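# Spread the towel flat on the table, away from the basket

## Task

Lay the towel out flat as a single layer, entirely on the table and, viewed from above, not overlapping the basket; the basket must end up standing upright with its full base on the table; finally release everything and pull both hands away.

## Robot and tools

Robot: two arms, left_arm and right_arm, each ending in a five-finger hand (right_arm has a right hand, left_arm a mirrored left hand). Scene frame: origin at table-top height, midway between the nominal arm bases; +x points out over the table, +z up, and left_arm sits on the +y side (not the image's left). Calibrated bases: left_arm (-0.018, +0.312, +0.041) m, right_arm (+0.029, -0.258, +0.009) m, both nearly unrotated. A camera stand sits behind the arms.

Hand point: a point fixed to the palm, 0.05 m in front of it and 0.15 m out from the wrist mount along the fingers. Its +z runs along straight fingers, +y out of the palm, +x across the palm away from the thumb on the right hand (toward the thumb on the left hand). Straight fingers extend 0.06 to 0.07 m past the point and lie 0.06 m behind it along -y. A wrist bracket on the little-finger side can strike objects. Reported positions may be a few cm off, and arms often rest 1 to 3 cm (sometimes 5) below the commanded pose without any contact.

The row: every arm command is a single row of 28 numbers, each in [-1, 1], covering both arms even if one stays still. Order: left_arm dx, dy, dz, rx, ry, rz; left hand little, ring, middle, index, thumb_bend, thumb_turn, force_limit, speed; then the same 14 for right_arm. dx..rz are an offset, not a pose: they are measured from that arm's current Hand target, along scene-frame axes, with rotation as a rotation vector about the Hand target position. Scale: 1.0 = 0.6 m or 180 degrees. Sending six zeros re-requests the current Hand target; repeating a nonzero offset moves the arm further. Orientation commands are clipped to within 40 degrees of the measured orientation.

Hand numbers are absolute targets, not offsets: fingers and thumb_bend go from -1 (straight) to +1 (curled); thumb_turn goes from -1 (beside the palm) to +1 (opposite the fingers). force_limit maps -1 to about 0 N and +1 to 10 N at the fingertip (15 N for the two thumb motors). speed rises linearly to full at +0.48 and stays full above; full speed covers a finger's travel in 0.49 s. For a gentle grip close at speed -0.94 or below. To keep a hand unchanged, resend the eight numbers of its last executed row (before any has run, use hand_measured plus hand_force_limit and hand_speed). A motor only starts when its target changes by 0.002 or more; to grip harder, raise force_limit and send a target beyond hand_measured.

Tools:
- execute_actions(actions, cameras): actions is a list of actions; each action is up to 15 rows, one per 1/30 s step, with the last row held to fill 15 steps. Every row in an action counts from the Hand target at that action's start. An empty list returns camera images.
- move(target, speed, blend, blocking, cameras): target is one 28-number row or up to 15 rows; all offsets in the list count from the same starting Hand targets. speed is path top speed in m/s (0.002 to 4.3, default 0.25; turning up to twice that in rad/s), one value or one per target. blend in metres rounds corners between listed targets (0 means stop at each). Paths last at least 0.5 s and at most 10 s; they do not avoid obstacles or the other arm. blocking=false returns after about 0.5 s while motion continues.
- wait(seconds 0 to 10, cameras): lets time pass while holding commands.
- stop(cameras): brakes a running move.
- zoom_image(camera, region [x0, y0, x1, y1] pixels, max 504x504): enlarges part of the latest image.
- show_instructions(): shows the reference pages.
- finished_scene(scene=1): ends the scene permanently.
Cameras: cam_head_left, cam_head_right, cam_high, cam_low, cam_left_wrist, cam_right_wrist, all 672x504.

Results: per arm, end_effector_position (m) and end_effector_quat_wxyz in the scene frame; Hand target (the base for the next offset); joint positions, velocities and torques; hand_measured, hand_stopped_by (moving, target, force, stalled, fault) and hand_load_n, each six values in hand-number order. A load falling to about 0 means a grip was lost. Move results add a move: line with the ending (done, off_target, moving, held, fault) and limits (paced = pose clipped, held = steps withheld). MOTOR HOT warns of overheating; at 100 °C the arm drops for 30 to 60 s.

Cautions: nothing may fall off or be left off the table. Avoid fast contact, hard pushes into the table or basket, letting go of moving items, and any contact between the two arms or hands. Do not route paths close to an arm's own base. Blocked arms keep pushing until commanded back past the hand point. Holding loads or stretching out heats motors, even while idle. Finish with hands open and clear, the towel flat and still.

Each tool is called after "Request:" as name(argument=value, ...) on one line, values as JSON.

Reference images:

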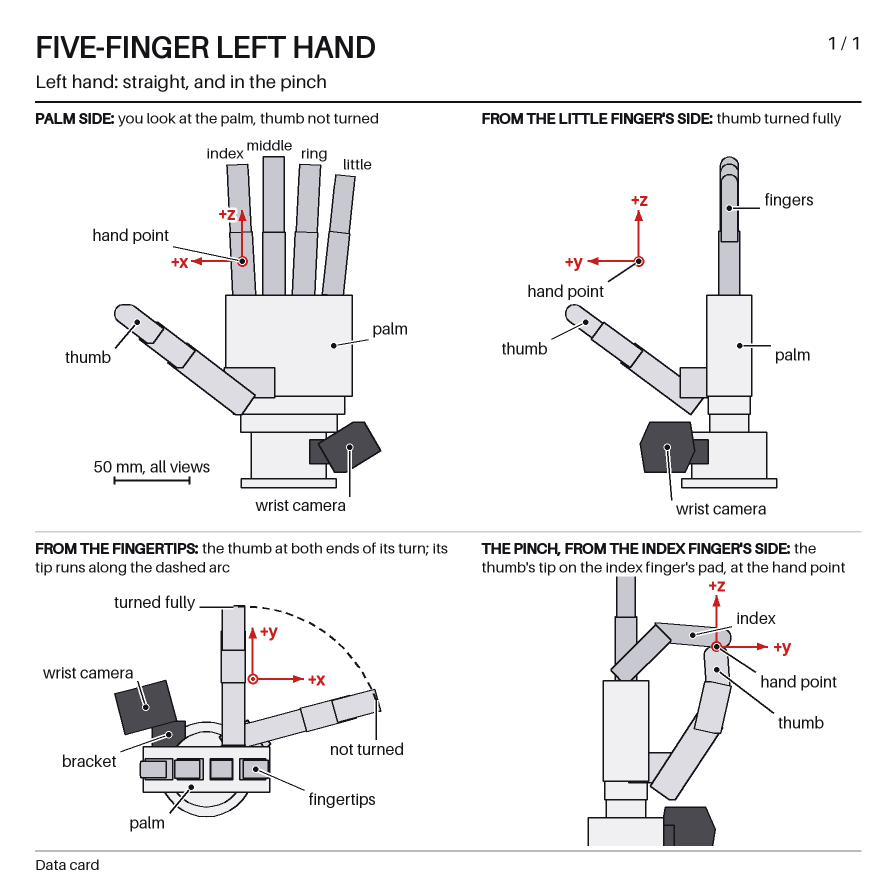

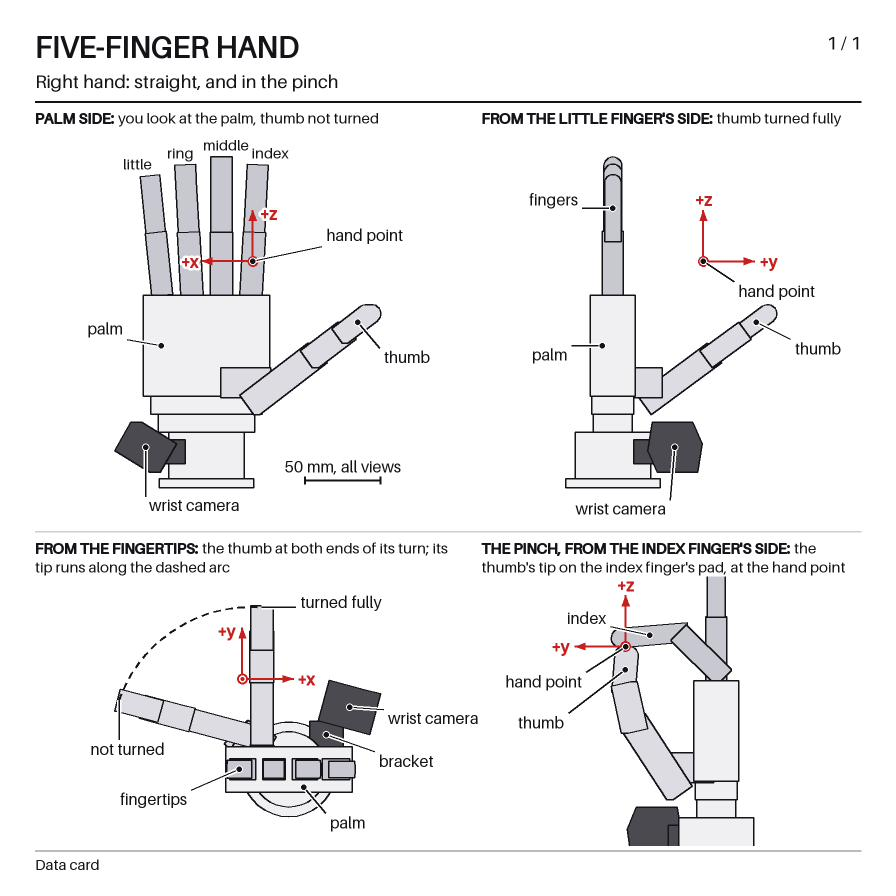

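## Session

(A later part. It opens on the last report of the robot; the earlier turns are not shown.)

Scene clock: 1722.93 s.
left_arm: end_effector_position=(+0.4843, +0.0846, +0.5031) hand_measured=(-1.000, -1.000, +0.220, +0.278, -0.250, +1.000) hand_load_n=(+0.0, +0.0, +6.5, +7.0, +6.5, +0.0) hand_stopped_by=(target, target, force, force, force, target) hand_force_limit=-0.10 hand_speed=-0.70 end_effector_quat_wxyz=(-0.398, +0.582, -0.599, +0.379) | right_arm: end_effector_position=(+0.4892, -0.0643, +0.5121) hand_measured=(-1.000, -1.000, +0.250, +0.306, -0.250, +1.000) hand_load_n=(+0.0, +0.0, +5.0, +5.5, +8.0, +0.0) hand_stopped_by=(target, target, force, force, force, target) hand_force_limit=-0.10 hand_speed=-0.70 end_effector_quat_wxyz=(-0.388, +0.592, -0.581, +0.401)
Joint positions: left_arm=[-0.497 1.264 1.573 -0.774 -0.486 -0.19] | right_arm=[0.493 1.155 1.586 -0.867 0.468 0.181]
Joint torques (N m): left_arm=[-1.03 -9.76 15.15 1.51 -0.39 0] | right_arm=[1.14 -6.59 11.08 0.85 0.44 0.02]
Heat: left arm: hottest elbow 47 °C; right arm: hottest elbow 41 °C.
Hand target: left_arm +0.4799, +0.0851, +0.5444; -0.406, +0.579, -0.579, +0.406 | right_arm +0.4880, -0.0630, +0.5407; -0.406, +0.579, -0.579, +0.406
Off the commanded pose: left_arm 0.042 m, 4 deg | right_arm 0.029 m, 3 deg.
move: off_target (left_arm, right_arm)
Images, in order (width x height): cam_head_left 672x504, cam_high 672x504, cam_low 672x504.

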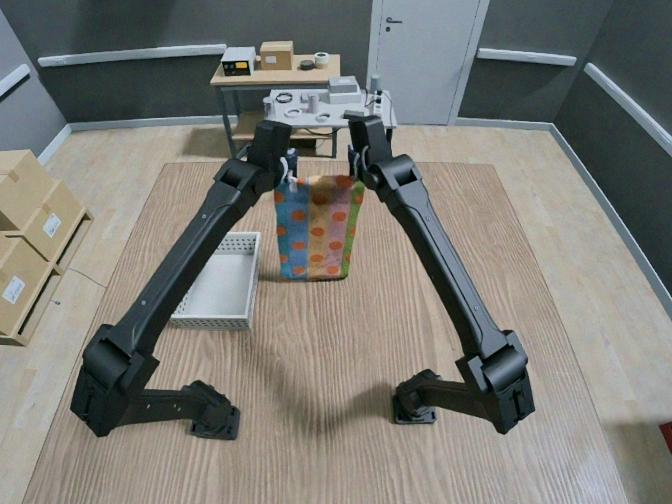

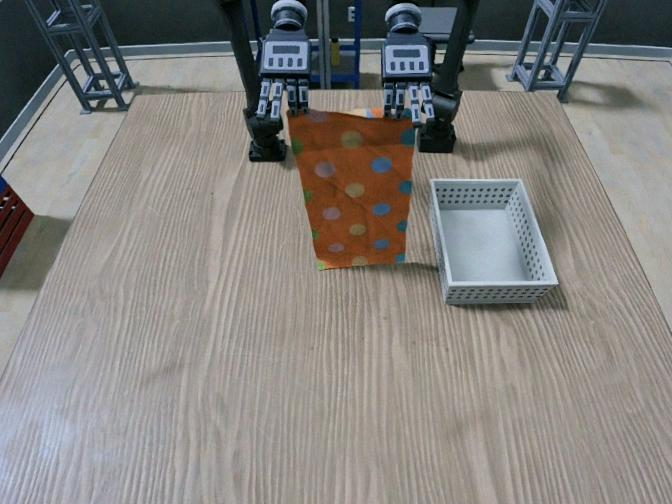

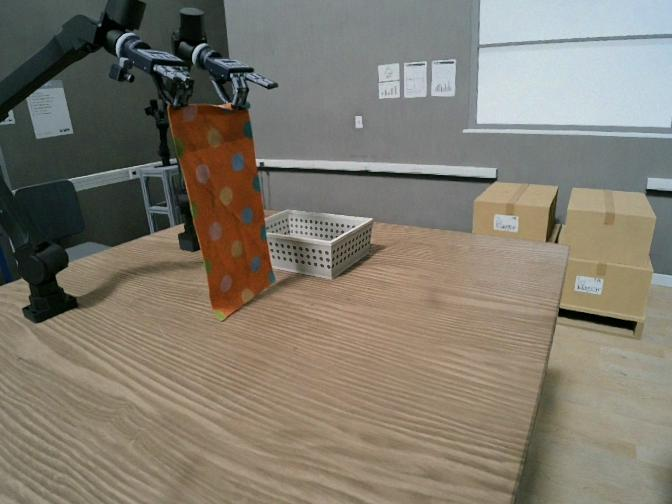

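Request:
move(target=[[-0.05, 0, 0.05, 0, 0, 0, -1, -1, 0.5, 0.5, 0.0, 1, -0.1, -0.7, -0.05, 0, 0.05, 0, 0, 0, -1, -1, 0.5, 0.5, 0.0, 1, -0.1, -0.7]], speed=0.05, cameras=["cam_high", "cam_low", "cam_head_left"])

Request:
zoom_image(camera="cam_low", region=[120, 60, 360, 340])

Request:
zoom_image(camera="cam_high", region=[260, 130, 460, 280])

Scene clock: 1742.97 s.
left_arm: end_effector_position=(+0.4571, +0.0840, +0.5318) hand_measured=(-1.000, -1.000, +0.220, +0.278, -0.250, +1.000) hand_load_n=(+0.0, +0.0, +6.5, +7.0, +6.5, -0.5) hand_stopped_by=(target, target, force, force, force, target) hand_force_limit=-0.10 hand_speed=-0.70 end_effector_quat_wxyz=(-0.400, +0.582, -0.601, +0.375) | right_arm: end_effector_position=(+0.4652, -0.0620, +0.5365) hand_measured=(-1.000, -1.000, +0.250, +0.306, -0.250, +1.000) hand_load_n=(+0.0, +0.0, +5.0, +5.0, +8.0, -0.5) hand_stopped_by=(target, target, force, force, force, target) hand_force_limit=-0.10 hand_speed=-0.70 end_effector_quat_wxyz=(-0.381, +0.596, -0.581, +0.402)
Joint positions: left_arm=[-0.536 1.238 1.636 -0.877 -0.525 -0.206] | right_arm=[0.538 1.149 1.664 -0.974 0.512 0.198]
Joint torques (N m): left_arm=[-1.14 -9.35 15.05 1.52 -0.36 -0.02] | right_arm=[1.14 -7.3 10.84 0.87 0.4 0.09]
Heat: left arm: hottest elbow 49 °C; right arm: hottest elbow 41 °C.
Hand target: left_arm +0.4498, +0.0850, +0.5744; -0.406, +0.579, -0.579, +0.406 | right_arm +0.4581, -0.0630, +0.5707; -0.406, +0.579, -0.579, +0.406
Off the commanded pose: left_arm 0.043 m, 4 deg | right_arm 0.035 m, 4 deg.
move: off_target (left_arm, right_arm)
Images, in order (width x height): cam_head_left 672x504, cam_high 672x504, cam_low 672x504.

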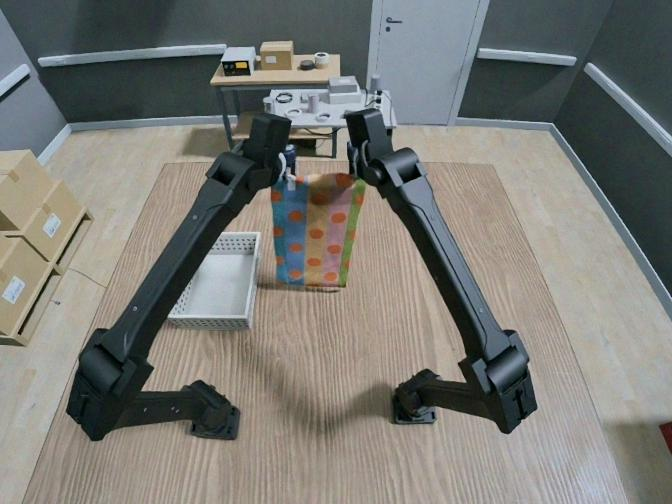

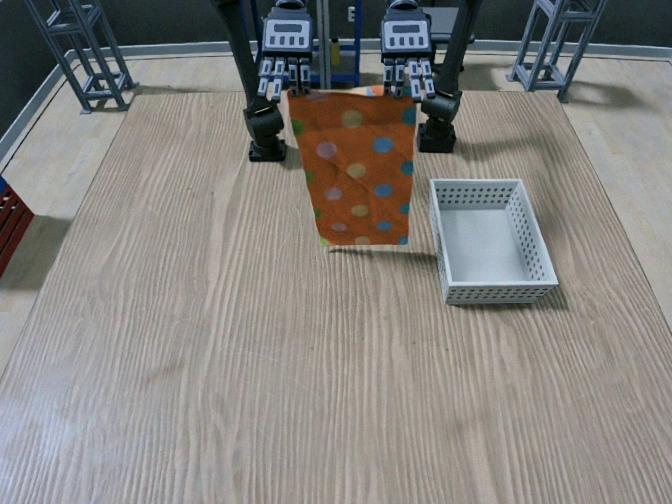

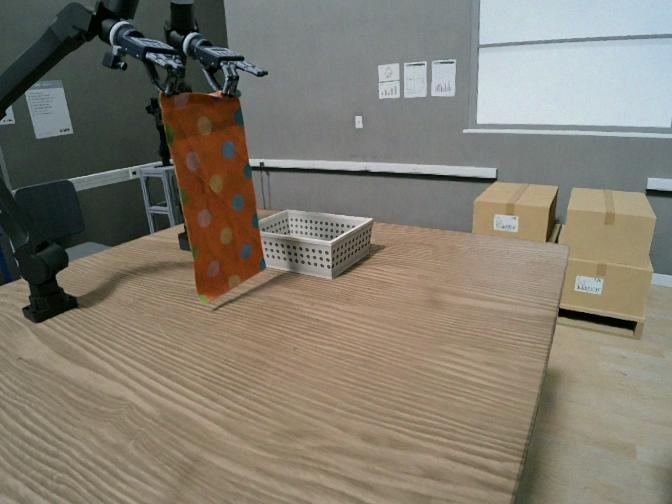

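Scaled by 1.800 from the camera's 672x504 image, which has a finer 960x720 frame.

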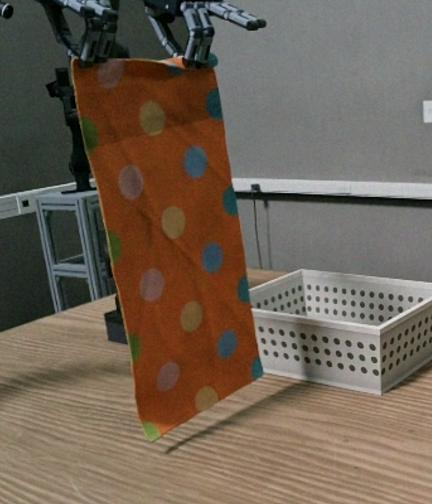

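Scaled by 2.520 from the camera's 672x504 image, which has a finer 960x720 frame.

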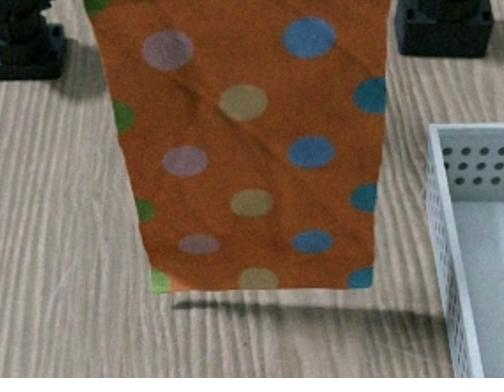

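Request:
move(target=[[0.18, 0, -0.05, 0, 0, 0, -1, -1, 0.5, 0.5, 0.0, 1, -0.1, -0.7, 0.18, 0, -0.05, 0, 0, 0, -1, -1, 0.5, 0.5, 0.0, 1, -0.1, -0.7]], speed=0.06, cameras=["cam_high", "cam_low", "cam_head_left"])

Request:
zoom_image(camera="cam_low", region=[120, 80, 360, 360])

Request:
zoom_image(camera="cam_head_left", region=[240, 180, 400, 340])

Scene clock: 1762.43 s.
left_arm: end_effector_position=(+0.5463, +0.0850, +0.5084) hand_measured=(-1.000, -1.000, +0.220, +0.278, -0.250, +1.000) hand_load_n=(+0.0, +0.0, +6.5, +7.5, +6.5, -0.5) hand_stopped_by=(target, target, force, force, force, target) hand_force_limit=-0.10 hand_speed=-0.70 end_effector_quat_wxyz=(-0.393, +0.586, -0.598, +0.379) | right_arm: end_effector_position=(+0.5571, -0.0618, +0.5078) hand_measured=(-1.000, -1.000, +0.250, +0.306, -0.250, +1.000) hand_load_n=(+0.0, -0.5, +5.0, +5.0, +8.0, -0.5) hand_stopped_by=(target, target, force, force, force, target) hand_force_limit=-0.10 hand_speed=-0.70 end_effector_quat_wxyz=(-0.383, +0.595, -0.587, +0.393)
Joint positions: left_arm=[-0.425 1.408 1.725 -0.773 -0.417 -0.168] | right_arm=[0.414 1.313 1.714 -0.845 0.391 0.161]
Joint torques (N m): left_arm=[-0.15 -9.99 15.73 2.82 -0.02 0.13] | right_arm=[-0.09 -8.59 11.54 1.85 0.11 -0.17]
Heat: left arm: hottest elbow 52 °C; right arm: hottest elbow 42 °C.
Hand target: left_arm +0.5579, +0.0851, +0.5443; -0.406, +0.579, -0.579, +0.406 | right_arm +0.5661, -0.0631, +0.5406; -0.406, +0.579, -0.579, +0.406
Off the commanded pose: left_arm 0.038 m, 4 deg | right_arm 0.034 m, 4 deg.
move: off_target (left_arm, right_arm)
Images, in order (width x height): cam_head_left 672x504, cam_high 672x504, cam_low 672x504.

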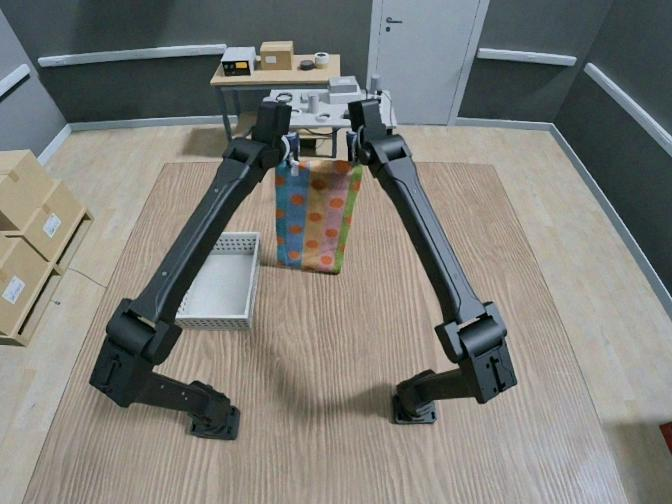

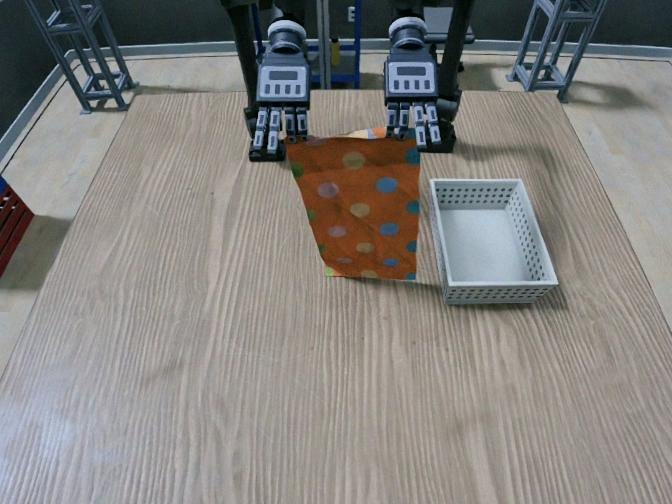

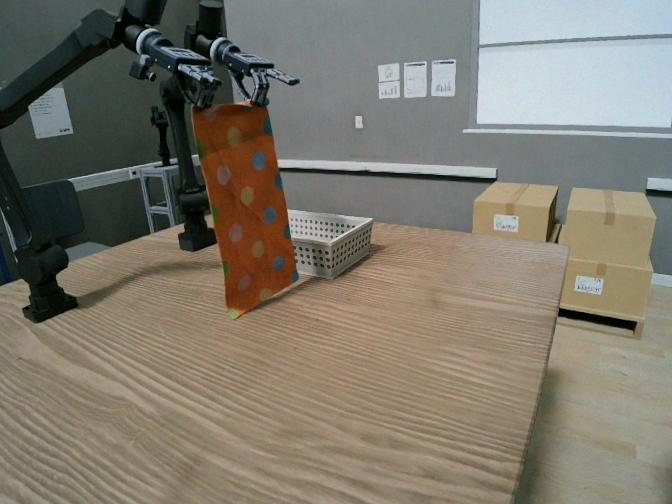

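Scaled by 1.800 from the camera's 672x504 image, which has a finer 960x720 frame.

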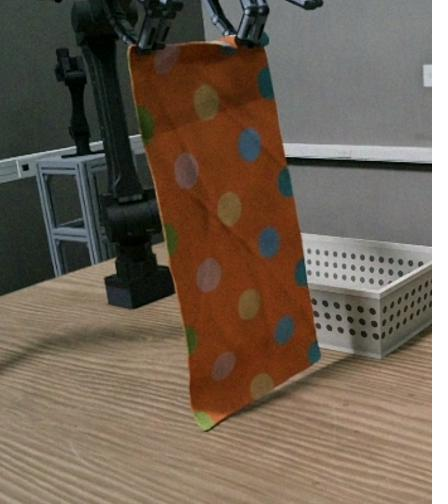

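Scaled by 3.150 from the camera's 672x504 image, which has a finer 960x720 frame.

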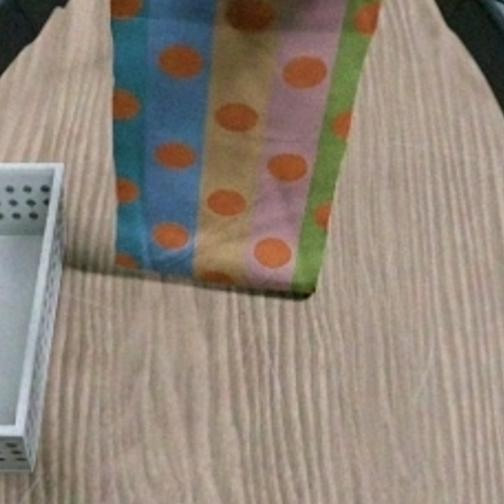

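Request:
move(target=[[0.0, 0, 0.0, 0, 0, 0, -1, -1, 0.5, 0.5, 0.0, 1, -0.1, -0.7, 0.0, 0, 0.035, 0, 0, 0, -1, -1, 0.5, 0.5, 0.0, 1, -0.1, -0.7],[0.1, 0, -0.02, 0, 0, 0, -1, -1, 0.5, 0.5, 0.0, 1, -0.1, -0.7, 0.1, 0, 0.02, 0, 0, 0, -1, -1, 0.5, 0.5, 0.0, 1, -0.1, -0.7]], speed=0.06, cameras=["cam_high", "cam_low", "cam_head_left"])

Request:
zoom_image(camera="cam_low", region=[140, 80, 380, 360])

Request:
zoom_image(camera="cam_head_left", region=[240, 180, 400, 340])

Scene clock: 1793.30 s.
left_arm: end_effector_position=(+0.6055, +0.0845, +0.4996) hand_measured=(-1.000, -1.000, +0.220, +0.278, -0.250, +1.000) hand_load_n=(+0.0, +0.0, +6.5, +7.0, +6.5, -0.5) hand_stopped_by=(target, target, force, force, force, target) hand_force_limit=-0.10 hand_speed=-0.70 end_effector_quat_wxyz=(-0.393, +0.587, -0.596, +0.382) | right_arm: end_effector_position=(+0.6173, -0.0611, +0.5211) hand_measured=(-1.000, -1.000, +0.250, +0.306, -0.250, +1.000) hand_load_n=(+0.0, +0.0, +5.0, +5.0, +8.5, -0.5) hand_stopped_by=(target, target, force, force, force, target) hand_force_limit=-0.10 hand_speed=-0.70 end_effector_quat_wxyz=(-0.384, +0.594, -0.588, +0.392)
Joint positions: left_arm=[-0.374 1.541 1.84 -0.742 -0.371 -0.148] | right_arm=[0.362 1.472 1.909 -0.873 0.342 0.139]
Joint torques (N m): left_arm=[-0.03 -11.58 15.71 2.73 0.03 0.14] | right_arm=[0.15 -10.87 11.43 1.81 0.1 -0.15]
Heat: left arm: hottest elbow 53 °C; right arm: hottest elbow 45 °C.
Hand target: left_arm +0.6178, +0.0851, +0.5322; -0.406, +0.579, -0.580, +0.405 | right_arm +0.6260, -0.0629, +0.5529; -0.406, +0.579, -0.579, +0.406
Off the commanded pose: left_arm 0.035 m, 4 deg | right_arm 0.033 m, 4 deg.
move: off_target (left_arm, right_arm)
Images, in order (width x height): cam_head_left 672x504, cam_high 672x504, cam_low 672x504.

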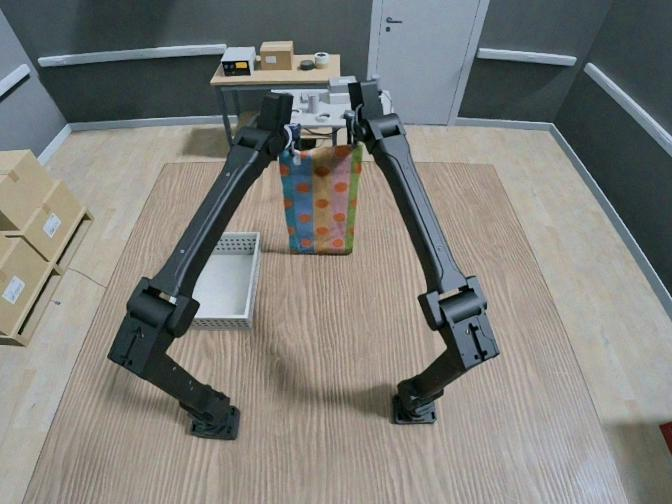

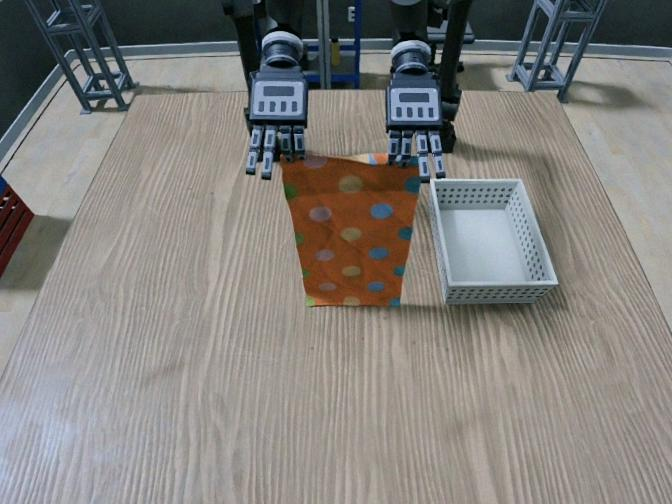

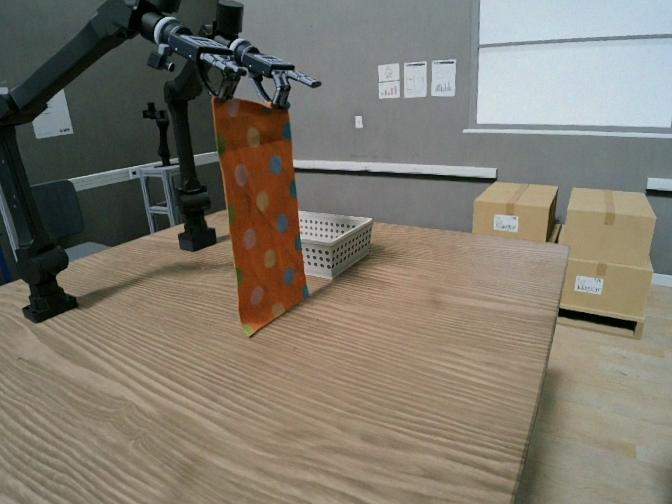

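Scaled by 1.800 from the camera's 672x504 image, which has a finer 960x720 frame.

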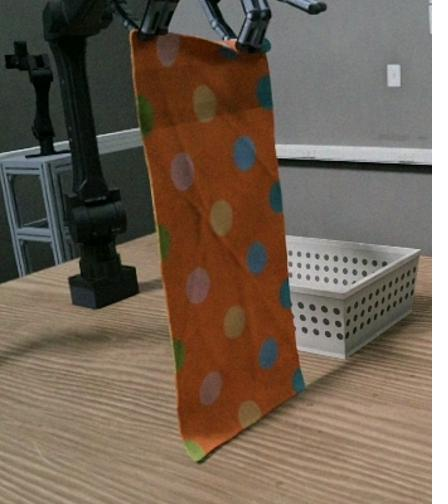

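Scaled by 3.150 from the camera's 672x504 image, which has a finer 960x720 frame.

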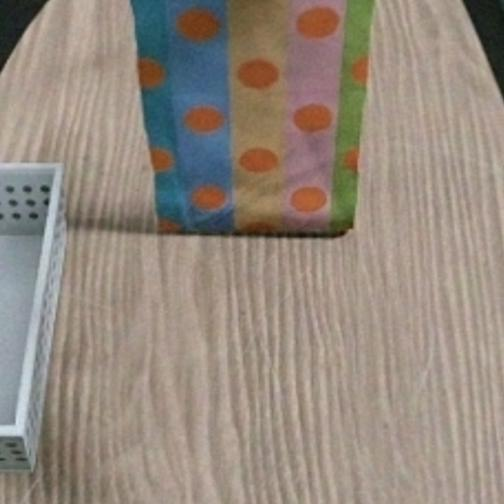

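Request:
move(target=[[0.117, 0, 0.03, 0, 0, 0, -1, -1, 0.5, 0.5, 0.0, 1, -0.1, -0.7, 0.117, 0, 0.03, 0, 0, 0, -1, -1, 0.5, 0.5, 0.0, 1, -0.1, -0.7]], speed=0.08, cameras=["cam_high", "cam_low", "cam_head_left"])

Request:
zoom_image(camera="cam_low", region=[140, 80, 380, 380])

Scene clock: 1819.87 s.
left_arm: end_effector_position=(+0.6823, +0.0825, +0.5273) hand_measured=(-1.000, -1.000, +0.220, +0.278, -0.250, +1.000) hand_load_n=(+0.0, +0.0, +6.5, +7.0, +6.5, -0.5) hand_stopped_by=(target, target, force, force, force, target) hand_force_limit=-0.10 hand_speed=-0.70 end_effector_quat_wxyz=(-0.397, +0.584, -0.588, +0.393) | right_arm: end_effector_position=(+0.6931, -0.0593, +0.5500) hand_measured=(-1.000, -1.000, +0.250, +0.306, -0.250, +1.000) hand_load_n=(+0.0, +0.0, +5.0, +5.0, +8.0, -0.5) hand_stopped_by=(target, target, force, force, force, target) hand_force_limit=-0.10 hand_speed=-0.70 end_effector_quat_wxyz=(-0.396, +0.586, -0.585, +0.398)
Joint positions: left_arm=[-0.326 1.765 2.184 -0.825 -0.327 -0.129] | right_arm=[0.314 1.705 2.258 -0.951 0.299 0.121]
Joint torques (N m): left_arm=[-0.26 -13.86 15.19 1.63 0.08 0.11] | right_arm=[-0.21 -14.04 10.91 0.88 0.06 -0.14]
Heat: left arm: hottest elbow 61 °C; right arm: hottest elbow 51 °C.
Hand target: left_arm +0.6879, +0.0850, +0.5504; -0.406, +0.579, -0.580, +0.406 | right_arm +0.6963, -0.0630, +0.5707; -0.406, +0.579, -0.579, +0.406
Off the commanded pose: left_arm 0.024 m, 2 deg | right_arm 0.021 m, 2 deg.
move: off_target (left_arm, right_arm)
Images, in order (width x height): cam_head_left 672x504, cam_high 672x504, cam_low 672x504.

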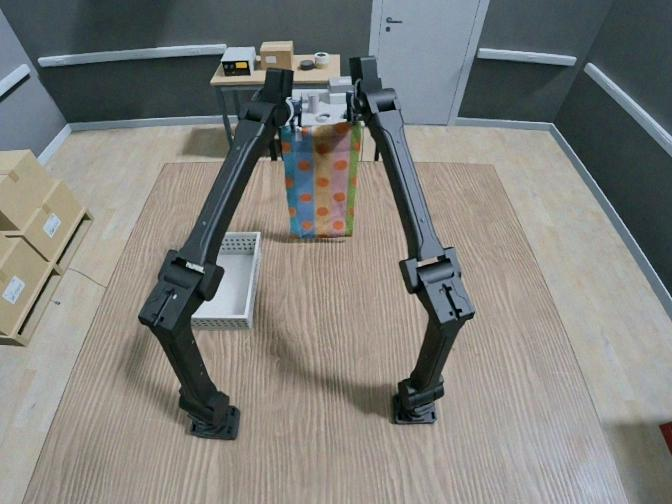

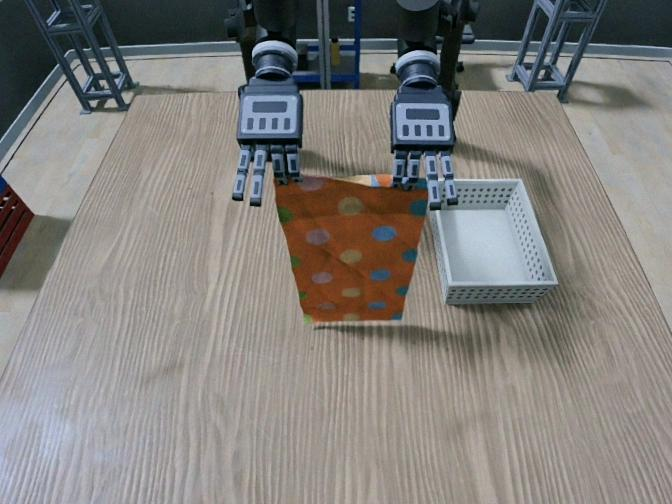

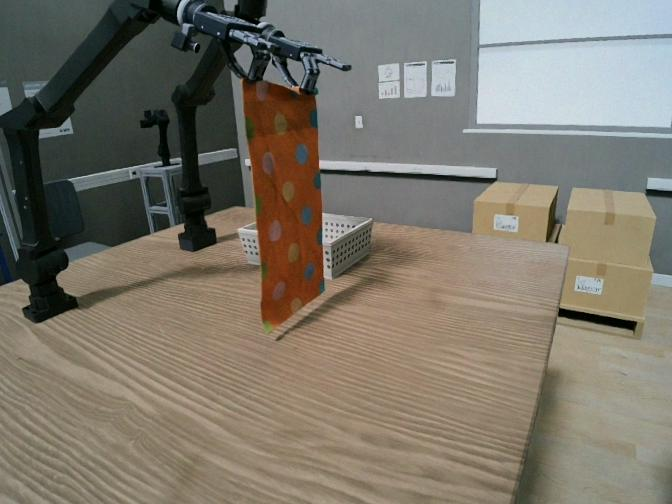

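Scaled by 1.680 from the camera's 672x504 image, which has a finer 960x720 frame.

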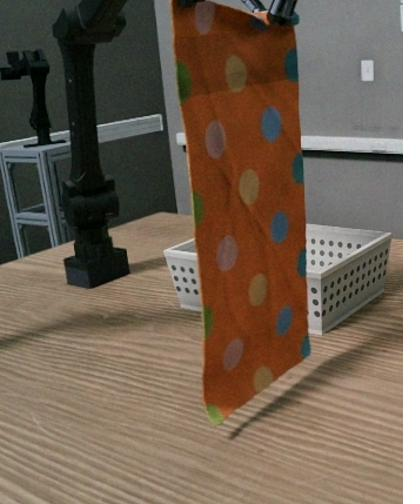

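Request:
move(target=[[0.067, 0, -0.033, 0, 0, 0, -1, -1, 0.5, 0.5, 0.0, 1, -0.1, -0.7, 0.067, 0, -0.033, 0, 0, 0, -1, -1, 0.5, 0.5, 0.0, 1, -0.1, -0.7],[-0.3, 0, -0.4, 0, 0.111, 0, -1, -1, 0.5, 0.5, 0.0, 1, -0.1, -0.7, -0.3, 0, -0.415, 0, 0.111, 0, -1, -1, 0.5, 0.5, 0.0, 1, -0.1, -0.7]], speed=0.12, blend=0.01, cameras=["cam_high", "cam_low", "cam_head_left"])

Request:
zoom_image(camera="cam_low", region=[140, 120, 380, 380])

Scene clock: 1850.77 s.
left_arm: end_effector_position=(+0.5054, +0.0854, +0.2892) hand_measured=(-1.000, -1.000, +0.220, +0.278, -0.250, +1.000) hand_load_n=(+0.0, +0.0, +6.5, +7.5, +6.5, -0.5) hand_stopped_by=(target, target, force, force, force, target) hand_force_limit=-0.10 hand_speed=-0.70 end_effector_quat_wxyz=(-0.289, +0.643, -0.653, +0.279) | right_arm: end_effector_position=(+0.5167, -0.0624, +0.3126) hand_measured=(-1.000, -1.000, +0.250, +0.306, -0.250, +1.000) hand_load_n=(-0.5, +0.0, +5.0, +5.5, +8.0, -0.5) hand_stopped_by=(target, target, force, force, force, target) hand_force_limit=-0.10 hand_speed=-0.70 end_effector_quat_wxyz=(-0.287, +0.649, -0.641, +0.293)
Joint positions: left_arm=[-0.413 1.426 1.328 -0.699 -0.325 -0.291] | right_arm=[0.403 1.29 1.331 -0.811 0.306 0.268]
Joint torques (N m): left_arm=[-0.79 -12.51 11.18 2.26 -0.48 0.02] | right_arm=[0.79 -11.28 7.13 1.55 0.51 0.04]
Heat: left arm: hottest elbow 58 °C; right arm: hottest elbow 48 °C.
Hand target: left_arm +0.5080, +0.0852, +0.3104; -0.299, +0.640, -0.641, +0.299 | right_arm +0.5163, -0.0631, +0.3216; -0.299, +0.641, -0.641, +0.300
Off the commanded pose: left_arm 0.021 m, 3 deg | right_arm 0.009 m, 2 deg.
move: off_target (left_arm)
Images, in order (width x height): cam_head_left 672x504, cam_high 672x504, cam_low 672x504.

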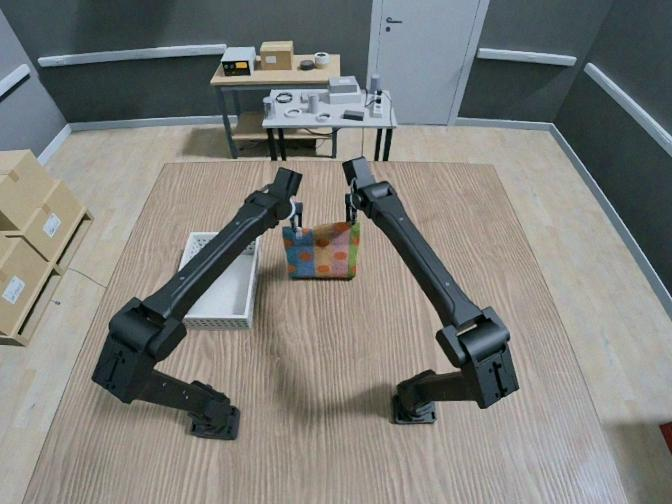

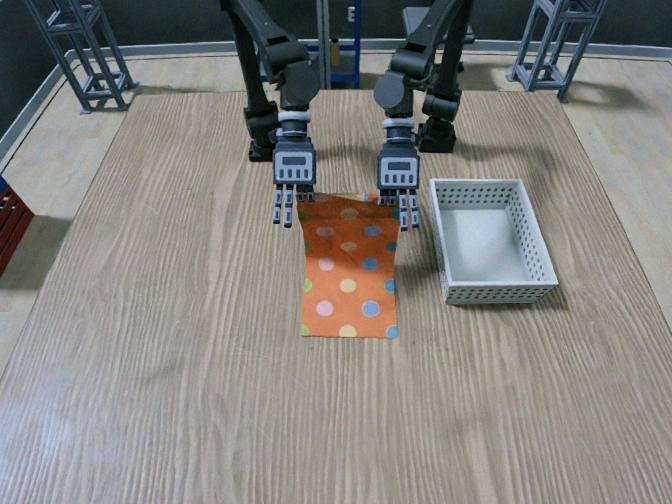

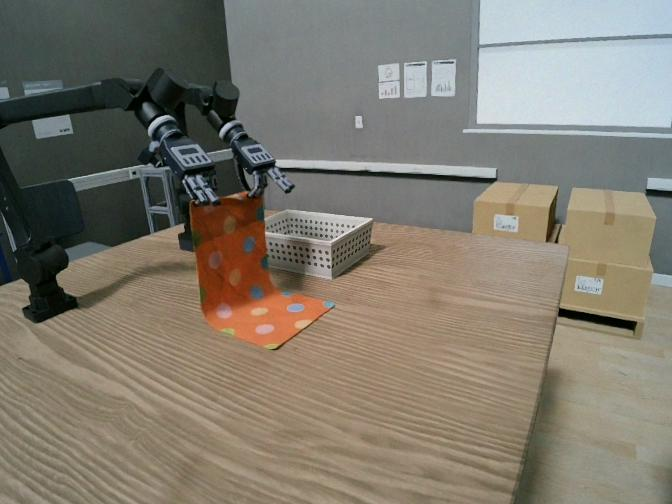

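Scaled by 1.938 from the camera's 672x504 image, which has a finer 960x720 frame.

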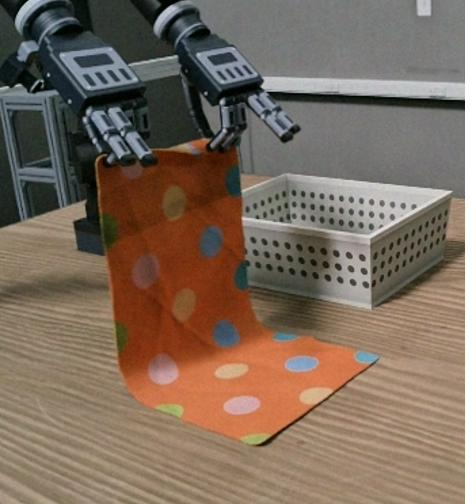

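Request:
move(target=[[-0.267, 0, -0.267, 0, 0.08, 0, -1, -1, 0.5, 0.5, 0.0, 1, -0.1, -0.7, -0.267, 0, -0.28, 0, 0.08, 0, -1, -1, 0.5, 0.5, 0.0, 1, -0.1, -0.7]], speed=0.12, cameras=["cam_high", "cam_low", "cam_head_left", "cam_left_wrist", "cam_right_wrist"])

Request:
zoom_image(camera="cam_low", region=[120, 120, 380, 380])

Scene clock: 1865.77 s.
left_arm: end_effector_position=(+0.3433, +0.0870, +0.1387) hand_measured=(-1.000, -1.000, +0.220, +0.278, -0.250, +1.000) hand_load_n=(+0.0, +0.0, +7.0, +7.0, +7.0, +0.0) hand_stopped_by=(target, target, force, force, force, target) hand_force_limit=-0.10 hand_speed=-0.70 end_effector_quat_wxyz=(-0.211, +0.674, -0.679, +0.201) | right_arm: end_effector_position=(+0.3555, -0.0623, +0.1505) hand_measured=(-1.000, -1.000, +0.250, +0.306, -0.250, +1.000) hand_load_n=(+0.0, +0.0, +5.0, +5.5, +8.0, +0.0) hand_stopped_by=(target, target, force, force, force, target) hand_force_limit=-0.10 hand_speed=-0.70 end_effector_quat_wxyz=(-0.209, +0.677, -0.673, +0.212)
Joint positions: left_arm=[-0.55 1.277 0.859 -0.646 -0.318 -0.486] | right_arm=[0.551 1.089 0.829 -0.782 0.309 0.469]
Joint torques (N m): left_arm=[-0.67 -9.05 9.84 1.52 -0.36 0.06] | right_arm=[0.56 -6.95 6.57 0.95 0.54 -0.01]
Heat: left arm: hottest elbow 57 °C; right arm: hottest elbow 47 °C.
Hand target: left_arm +0.3479, +0.0851, +0.1502; -0.216, +0.673, -0.673, +0.217 | right_arm +0.3561, -0.0631, +0.1536; -0.216, +0.673, -0.673, +0.217
Off the commanded pose: left_arm 0.013 m, 2 deg | right_arm 0.003 m, 1 deg.
move: off_target (left_arm)
camera_calibration:
cam_left_wrist: T_world_to_cam=[[0.801667, -0.213995, 0.558155, -0.340144], [-0.430481, -0.854515, 0.290672, 0.184219], [0.414749, -0.473297, -0.777157, 0.122374], [0, 0, 0, 1]] pos_world=[0.301231, 0.142548, 0.231409]
cam_right_wrist: T_world_to_cam=[[-0.793932, -0.250092, -0.55419, 0.350035], [-0.449895, 0.854765, 0.258786, 0.181818], [0.408982, 0.454786, -0.791141, 0.117808], [0, 0, 0, 1]] pos_world=[0.311522, -0.121448, 0.240136]
Images, in order (width x height): cam_head_left 672x504, cam_high 672x504, cam_low 672x504, cam_left_wrist 672x504, cam_right_wrist 672x504.

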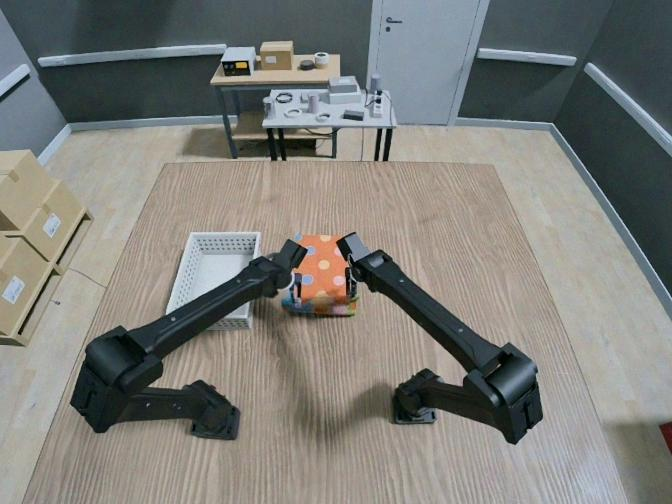

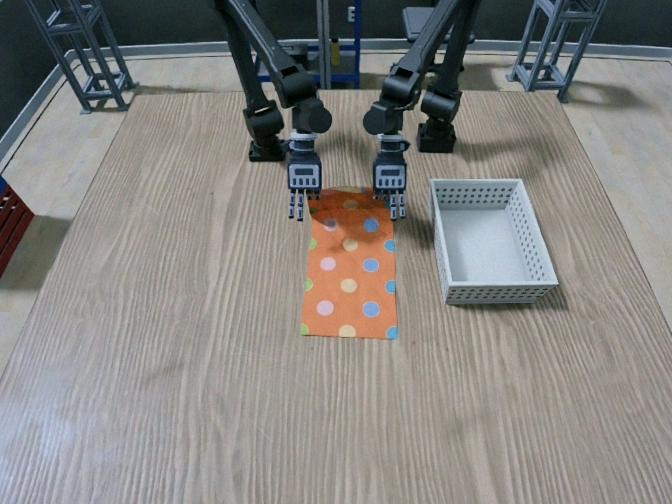

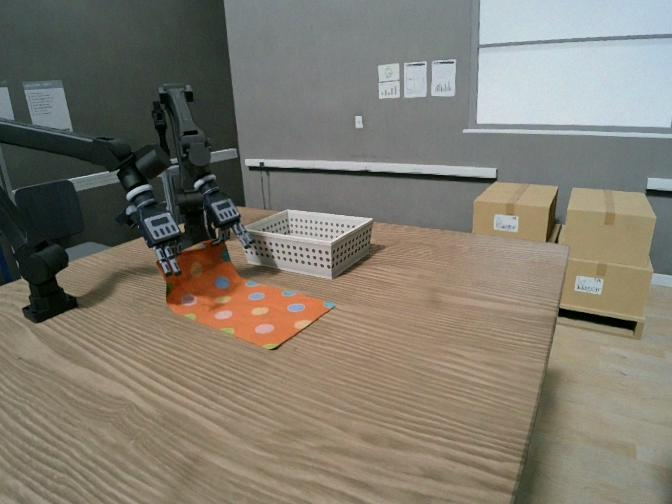

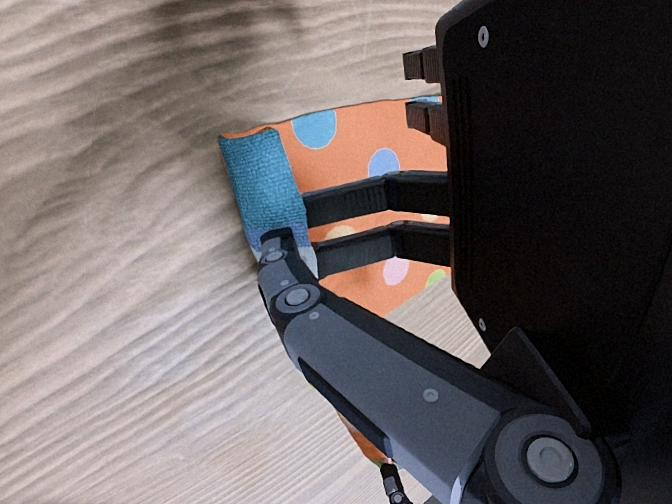

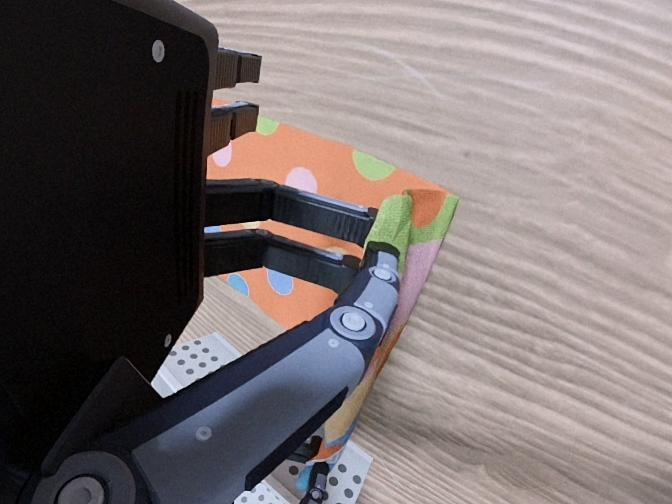

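Scaled by 1.938 from the camera's 672x504 image, which has a finer 960x720 frame.

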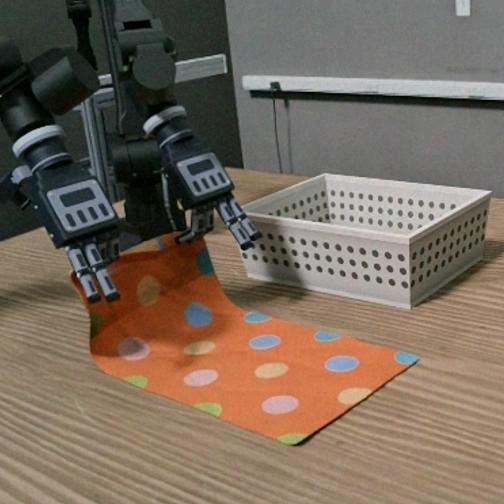

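Request:
move(target=[[-0.167, 0, -0.14, 0, 0, 0, -1, -1, 0.5, 0.5, 0.0, 1, -0.1, -0.7, -0.167, 0, -0.15, 0, 0, 0, -1, -1, 0.5, 0.5, 0.0, 1, -0.1, -0.7]], speed=0.1, cameras=["cam_high", "cam_low", "cam_head_left", "cam_left_wrist", "cam_right_wrist"])

Request:
zoom_image(camera="cam_low", region=[100, 180, 350, 370])

Request:
zoom_image(camera="cam_high", region=[250, 130, 450, 350])

Scene clock: 1890.93 s.
left_arm: end_effector_position=(+0.2442, +0.0865, +0.0598) hand_measured=(-1.000, -1.000, +0.220, +0.278, -0.250, +1.000) hand_load_n=(+0.0, +0.0, +7.0, +7.0, +6.5, +0.0) hand_stopped_by=(target, target, force, force, force, target) hand_force_limit=-0.10 hand_speed=-0.70 end_effector_quat_wxyz=(-0.212, +0.673, -0.678, +0.206) | right_arm: end_effector_position=(+0.2558, -0.0614, +0.0638) hand_measured=(-1.000, -1.000, +0.250, +0.306, -0.250, +1.000) hand_load_n=(+0.0, +0.0, +5.0, +6.0, +8.5, +0.5) hand_stopped_by=(target, target, force, force, force, target) hand_force_limit=-0.10 hand_speed=-0.70 end_effector_quat_wxyz=(-0.212, +0.675, -0.673, +0.213)
Joint positions: left_arm=[-0.744 1.187 0.55 -0.482 -0.409 -0.669] | right_arm=[0.783 0.946 0.506 -0.673 0.42 0.688]
Joint torques (N m): left_arm=[-0.79 -6.53 8.46 1.26 -0.63 0.06] | right_arm=[0.5 -3.25 5.96 0.79 0.73 -0.02]
Heat: left arm: hottest elbow 55 °C; right arm: hottest elbow 43 °C.
Hand target: left_arm +0.2476, +0.0851, +0.0661; -0.216, +0.673, -0.674, +0.216 | right_arm +0.2559, -0.0631, +0.0636; -0.216, +0.673, -0.673, +0.217
Off the commanded pose: left_arm 0.007 m, 1 deg | right_arm 0.002 m, 1 deg.
move: done
camera_calibration:
cam_left_wrist: T_world_to_cam=[[0.796309, -0.211788, 0.566601, -0.216126], [-0.4338, -0.85275, 0.290921, 0.164743], [0.421556, -0.477454, -0.770927, 0.100371], [0, 0, 0, 1]] pos_world=[0.201257, 0.142634, 0.151909]
cam_right_wrist: T_world_to_cam=[[-0.79031, -0.247433, -0.560523, 0.222697], [-0.451058, 0.854106, 0.258939, 0.158915], [0.414676, 0.457471, -0.786616, 0.0879223], [0, 0, 0, 1]] pos_world=[0.21122, -0.120849, 0.152838]
Images, in order (width x height): cam_head_left 672x504, cam_high 672x504, cam_low 672x504, cam_left_wrist 672x504, cam_right_wrist 672x504.

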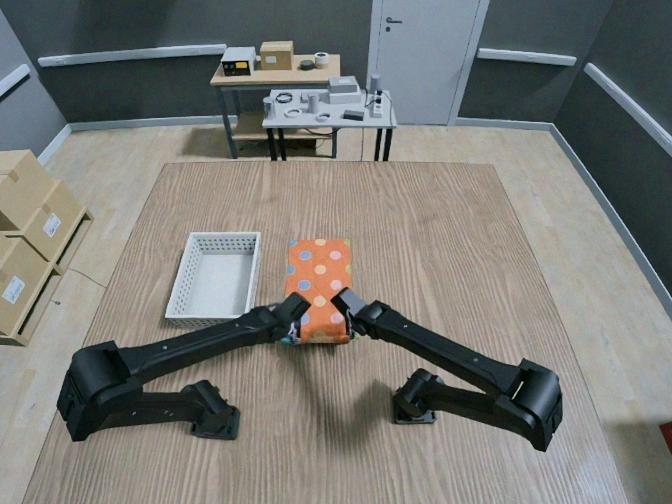

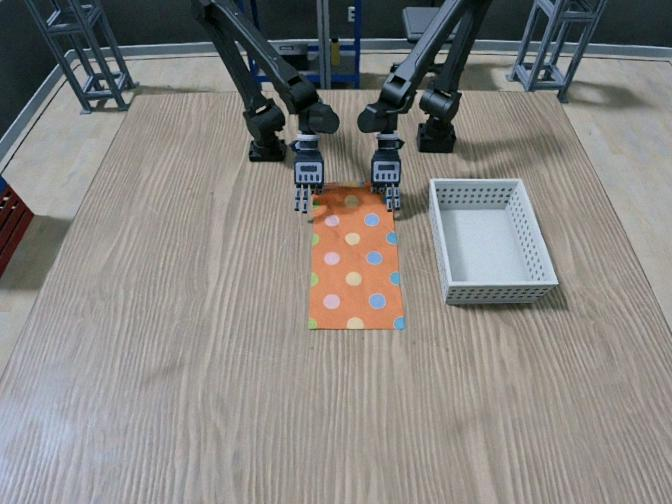

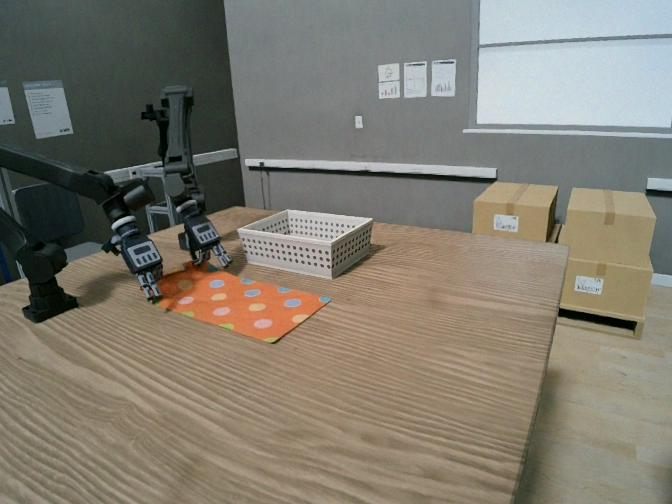

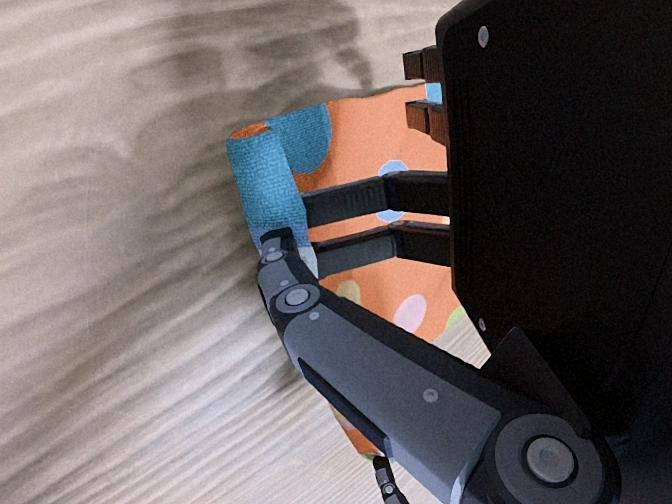

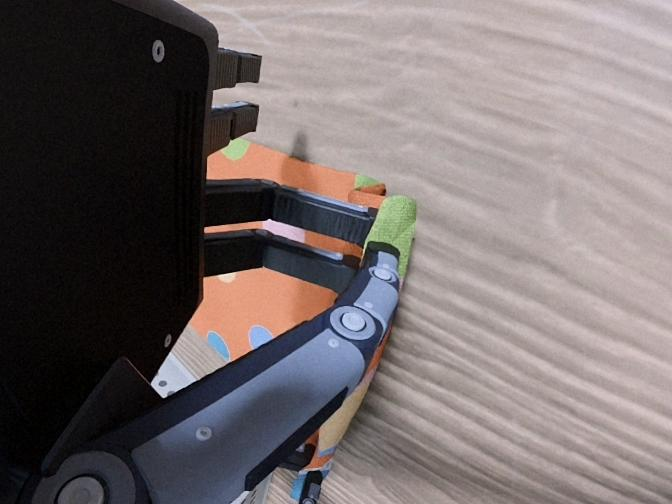

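Scaled by 2.016 from the camera's 672x504 image, which has a finer 960x720 frame.

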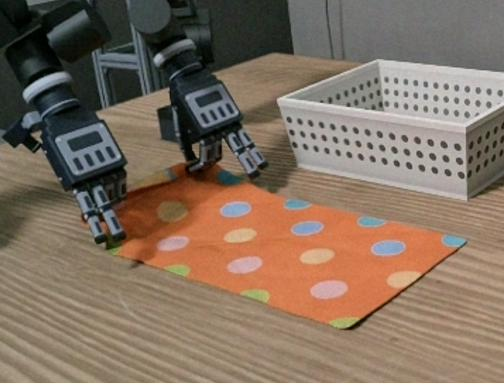

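Scaled by 2.291 from the camera's 672x504 image, which has a finer 960x720 frame.

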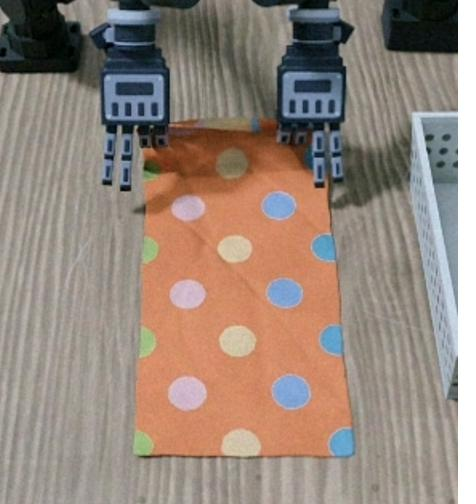

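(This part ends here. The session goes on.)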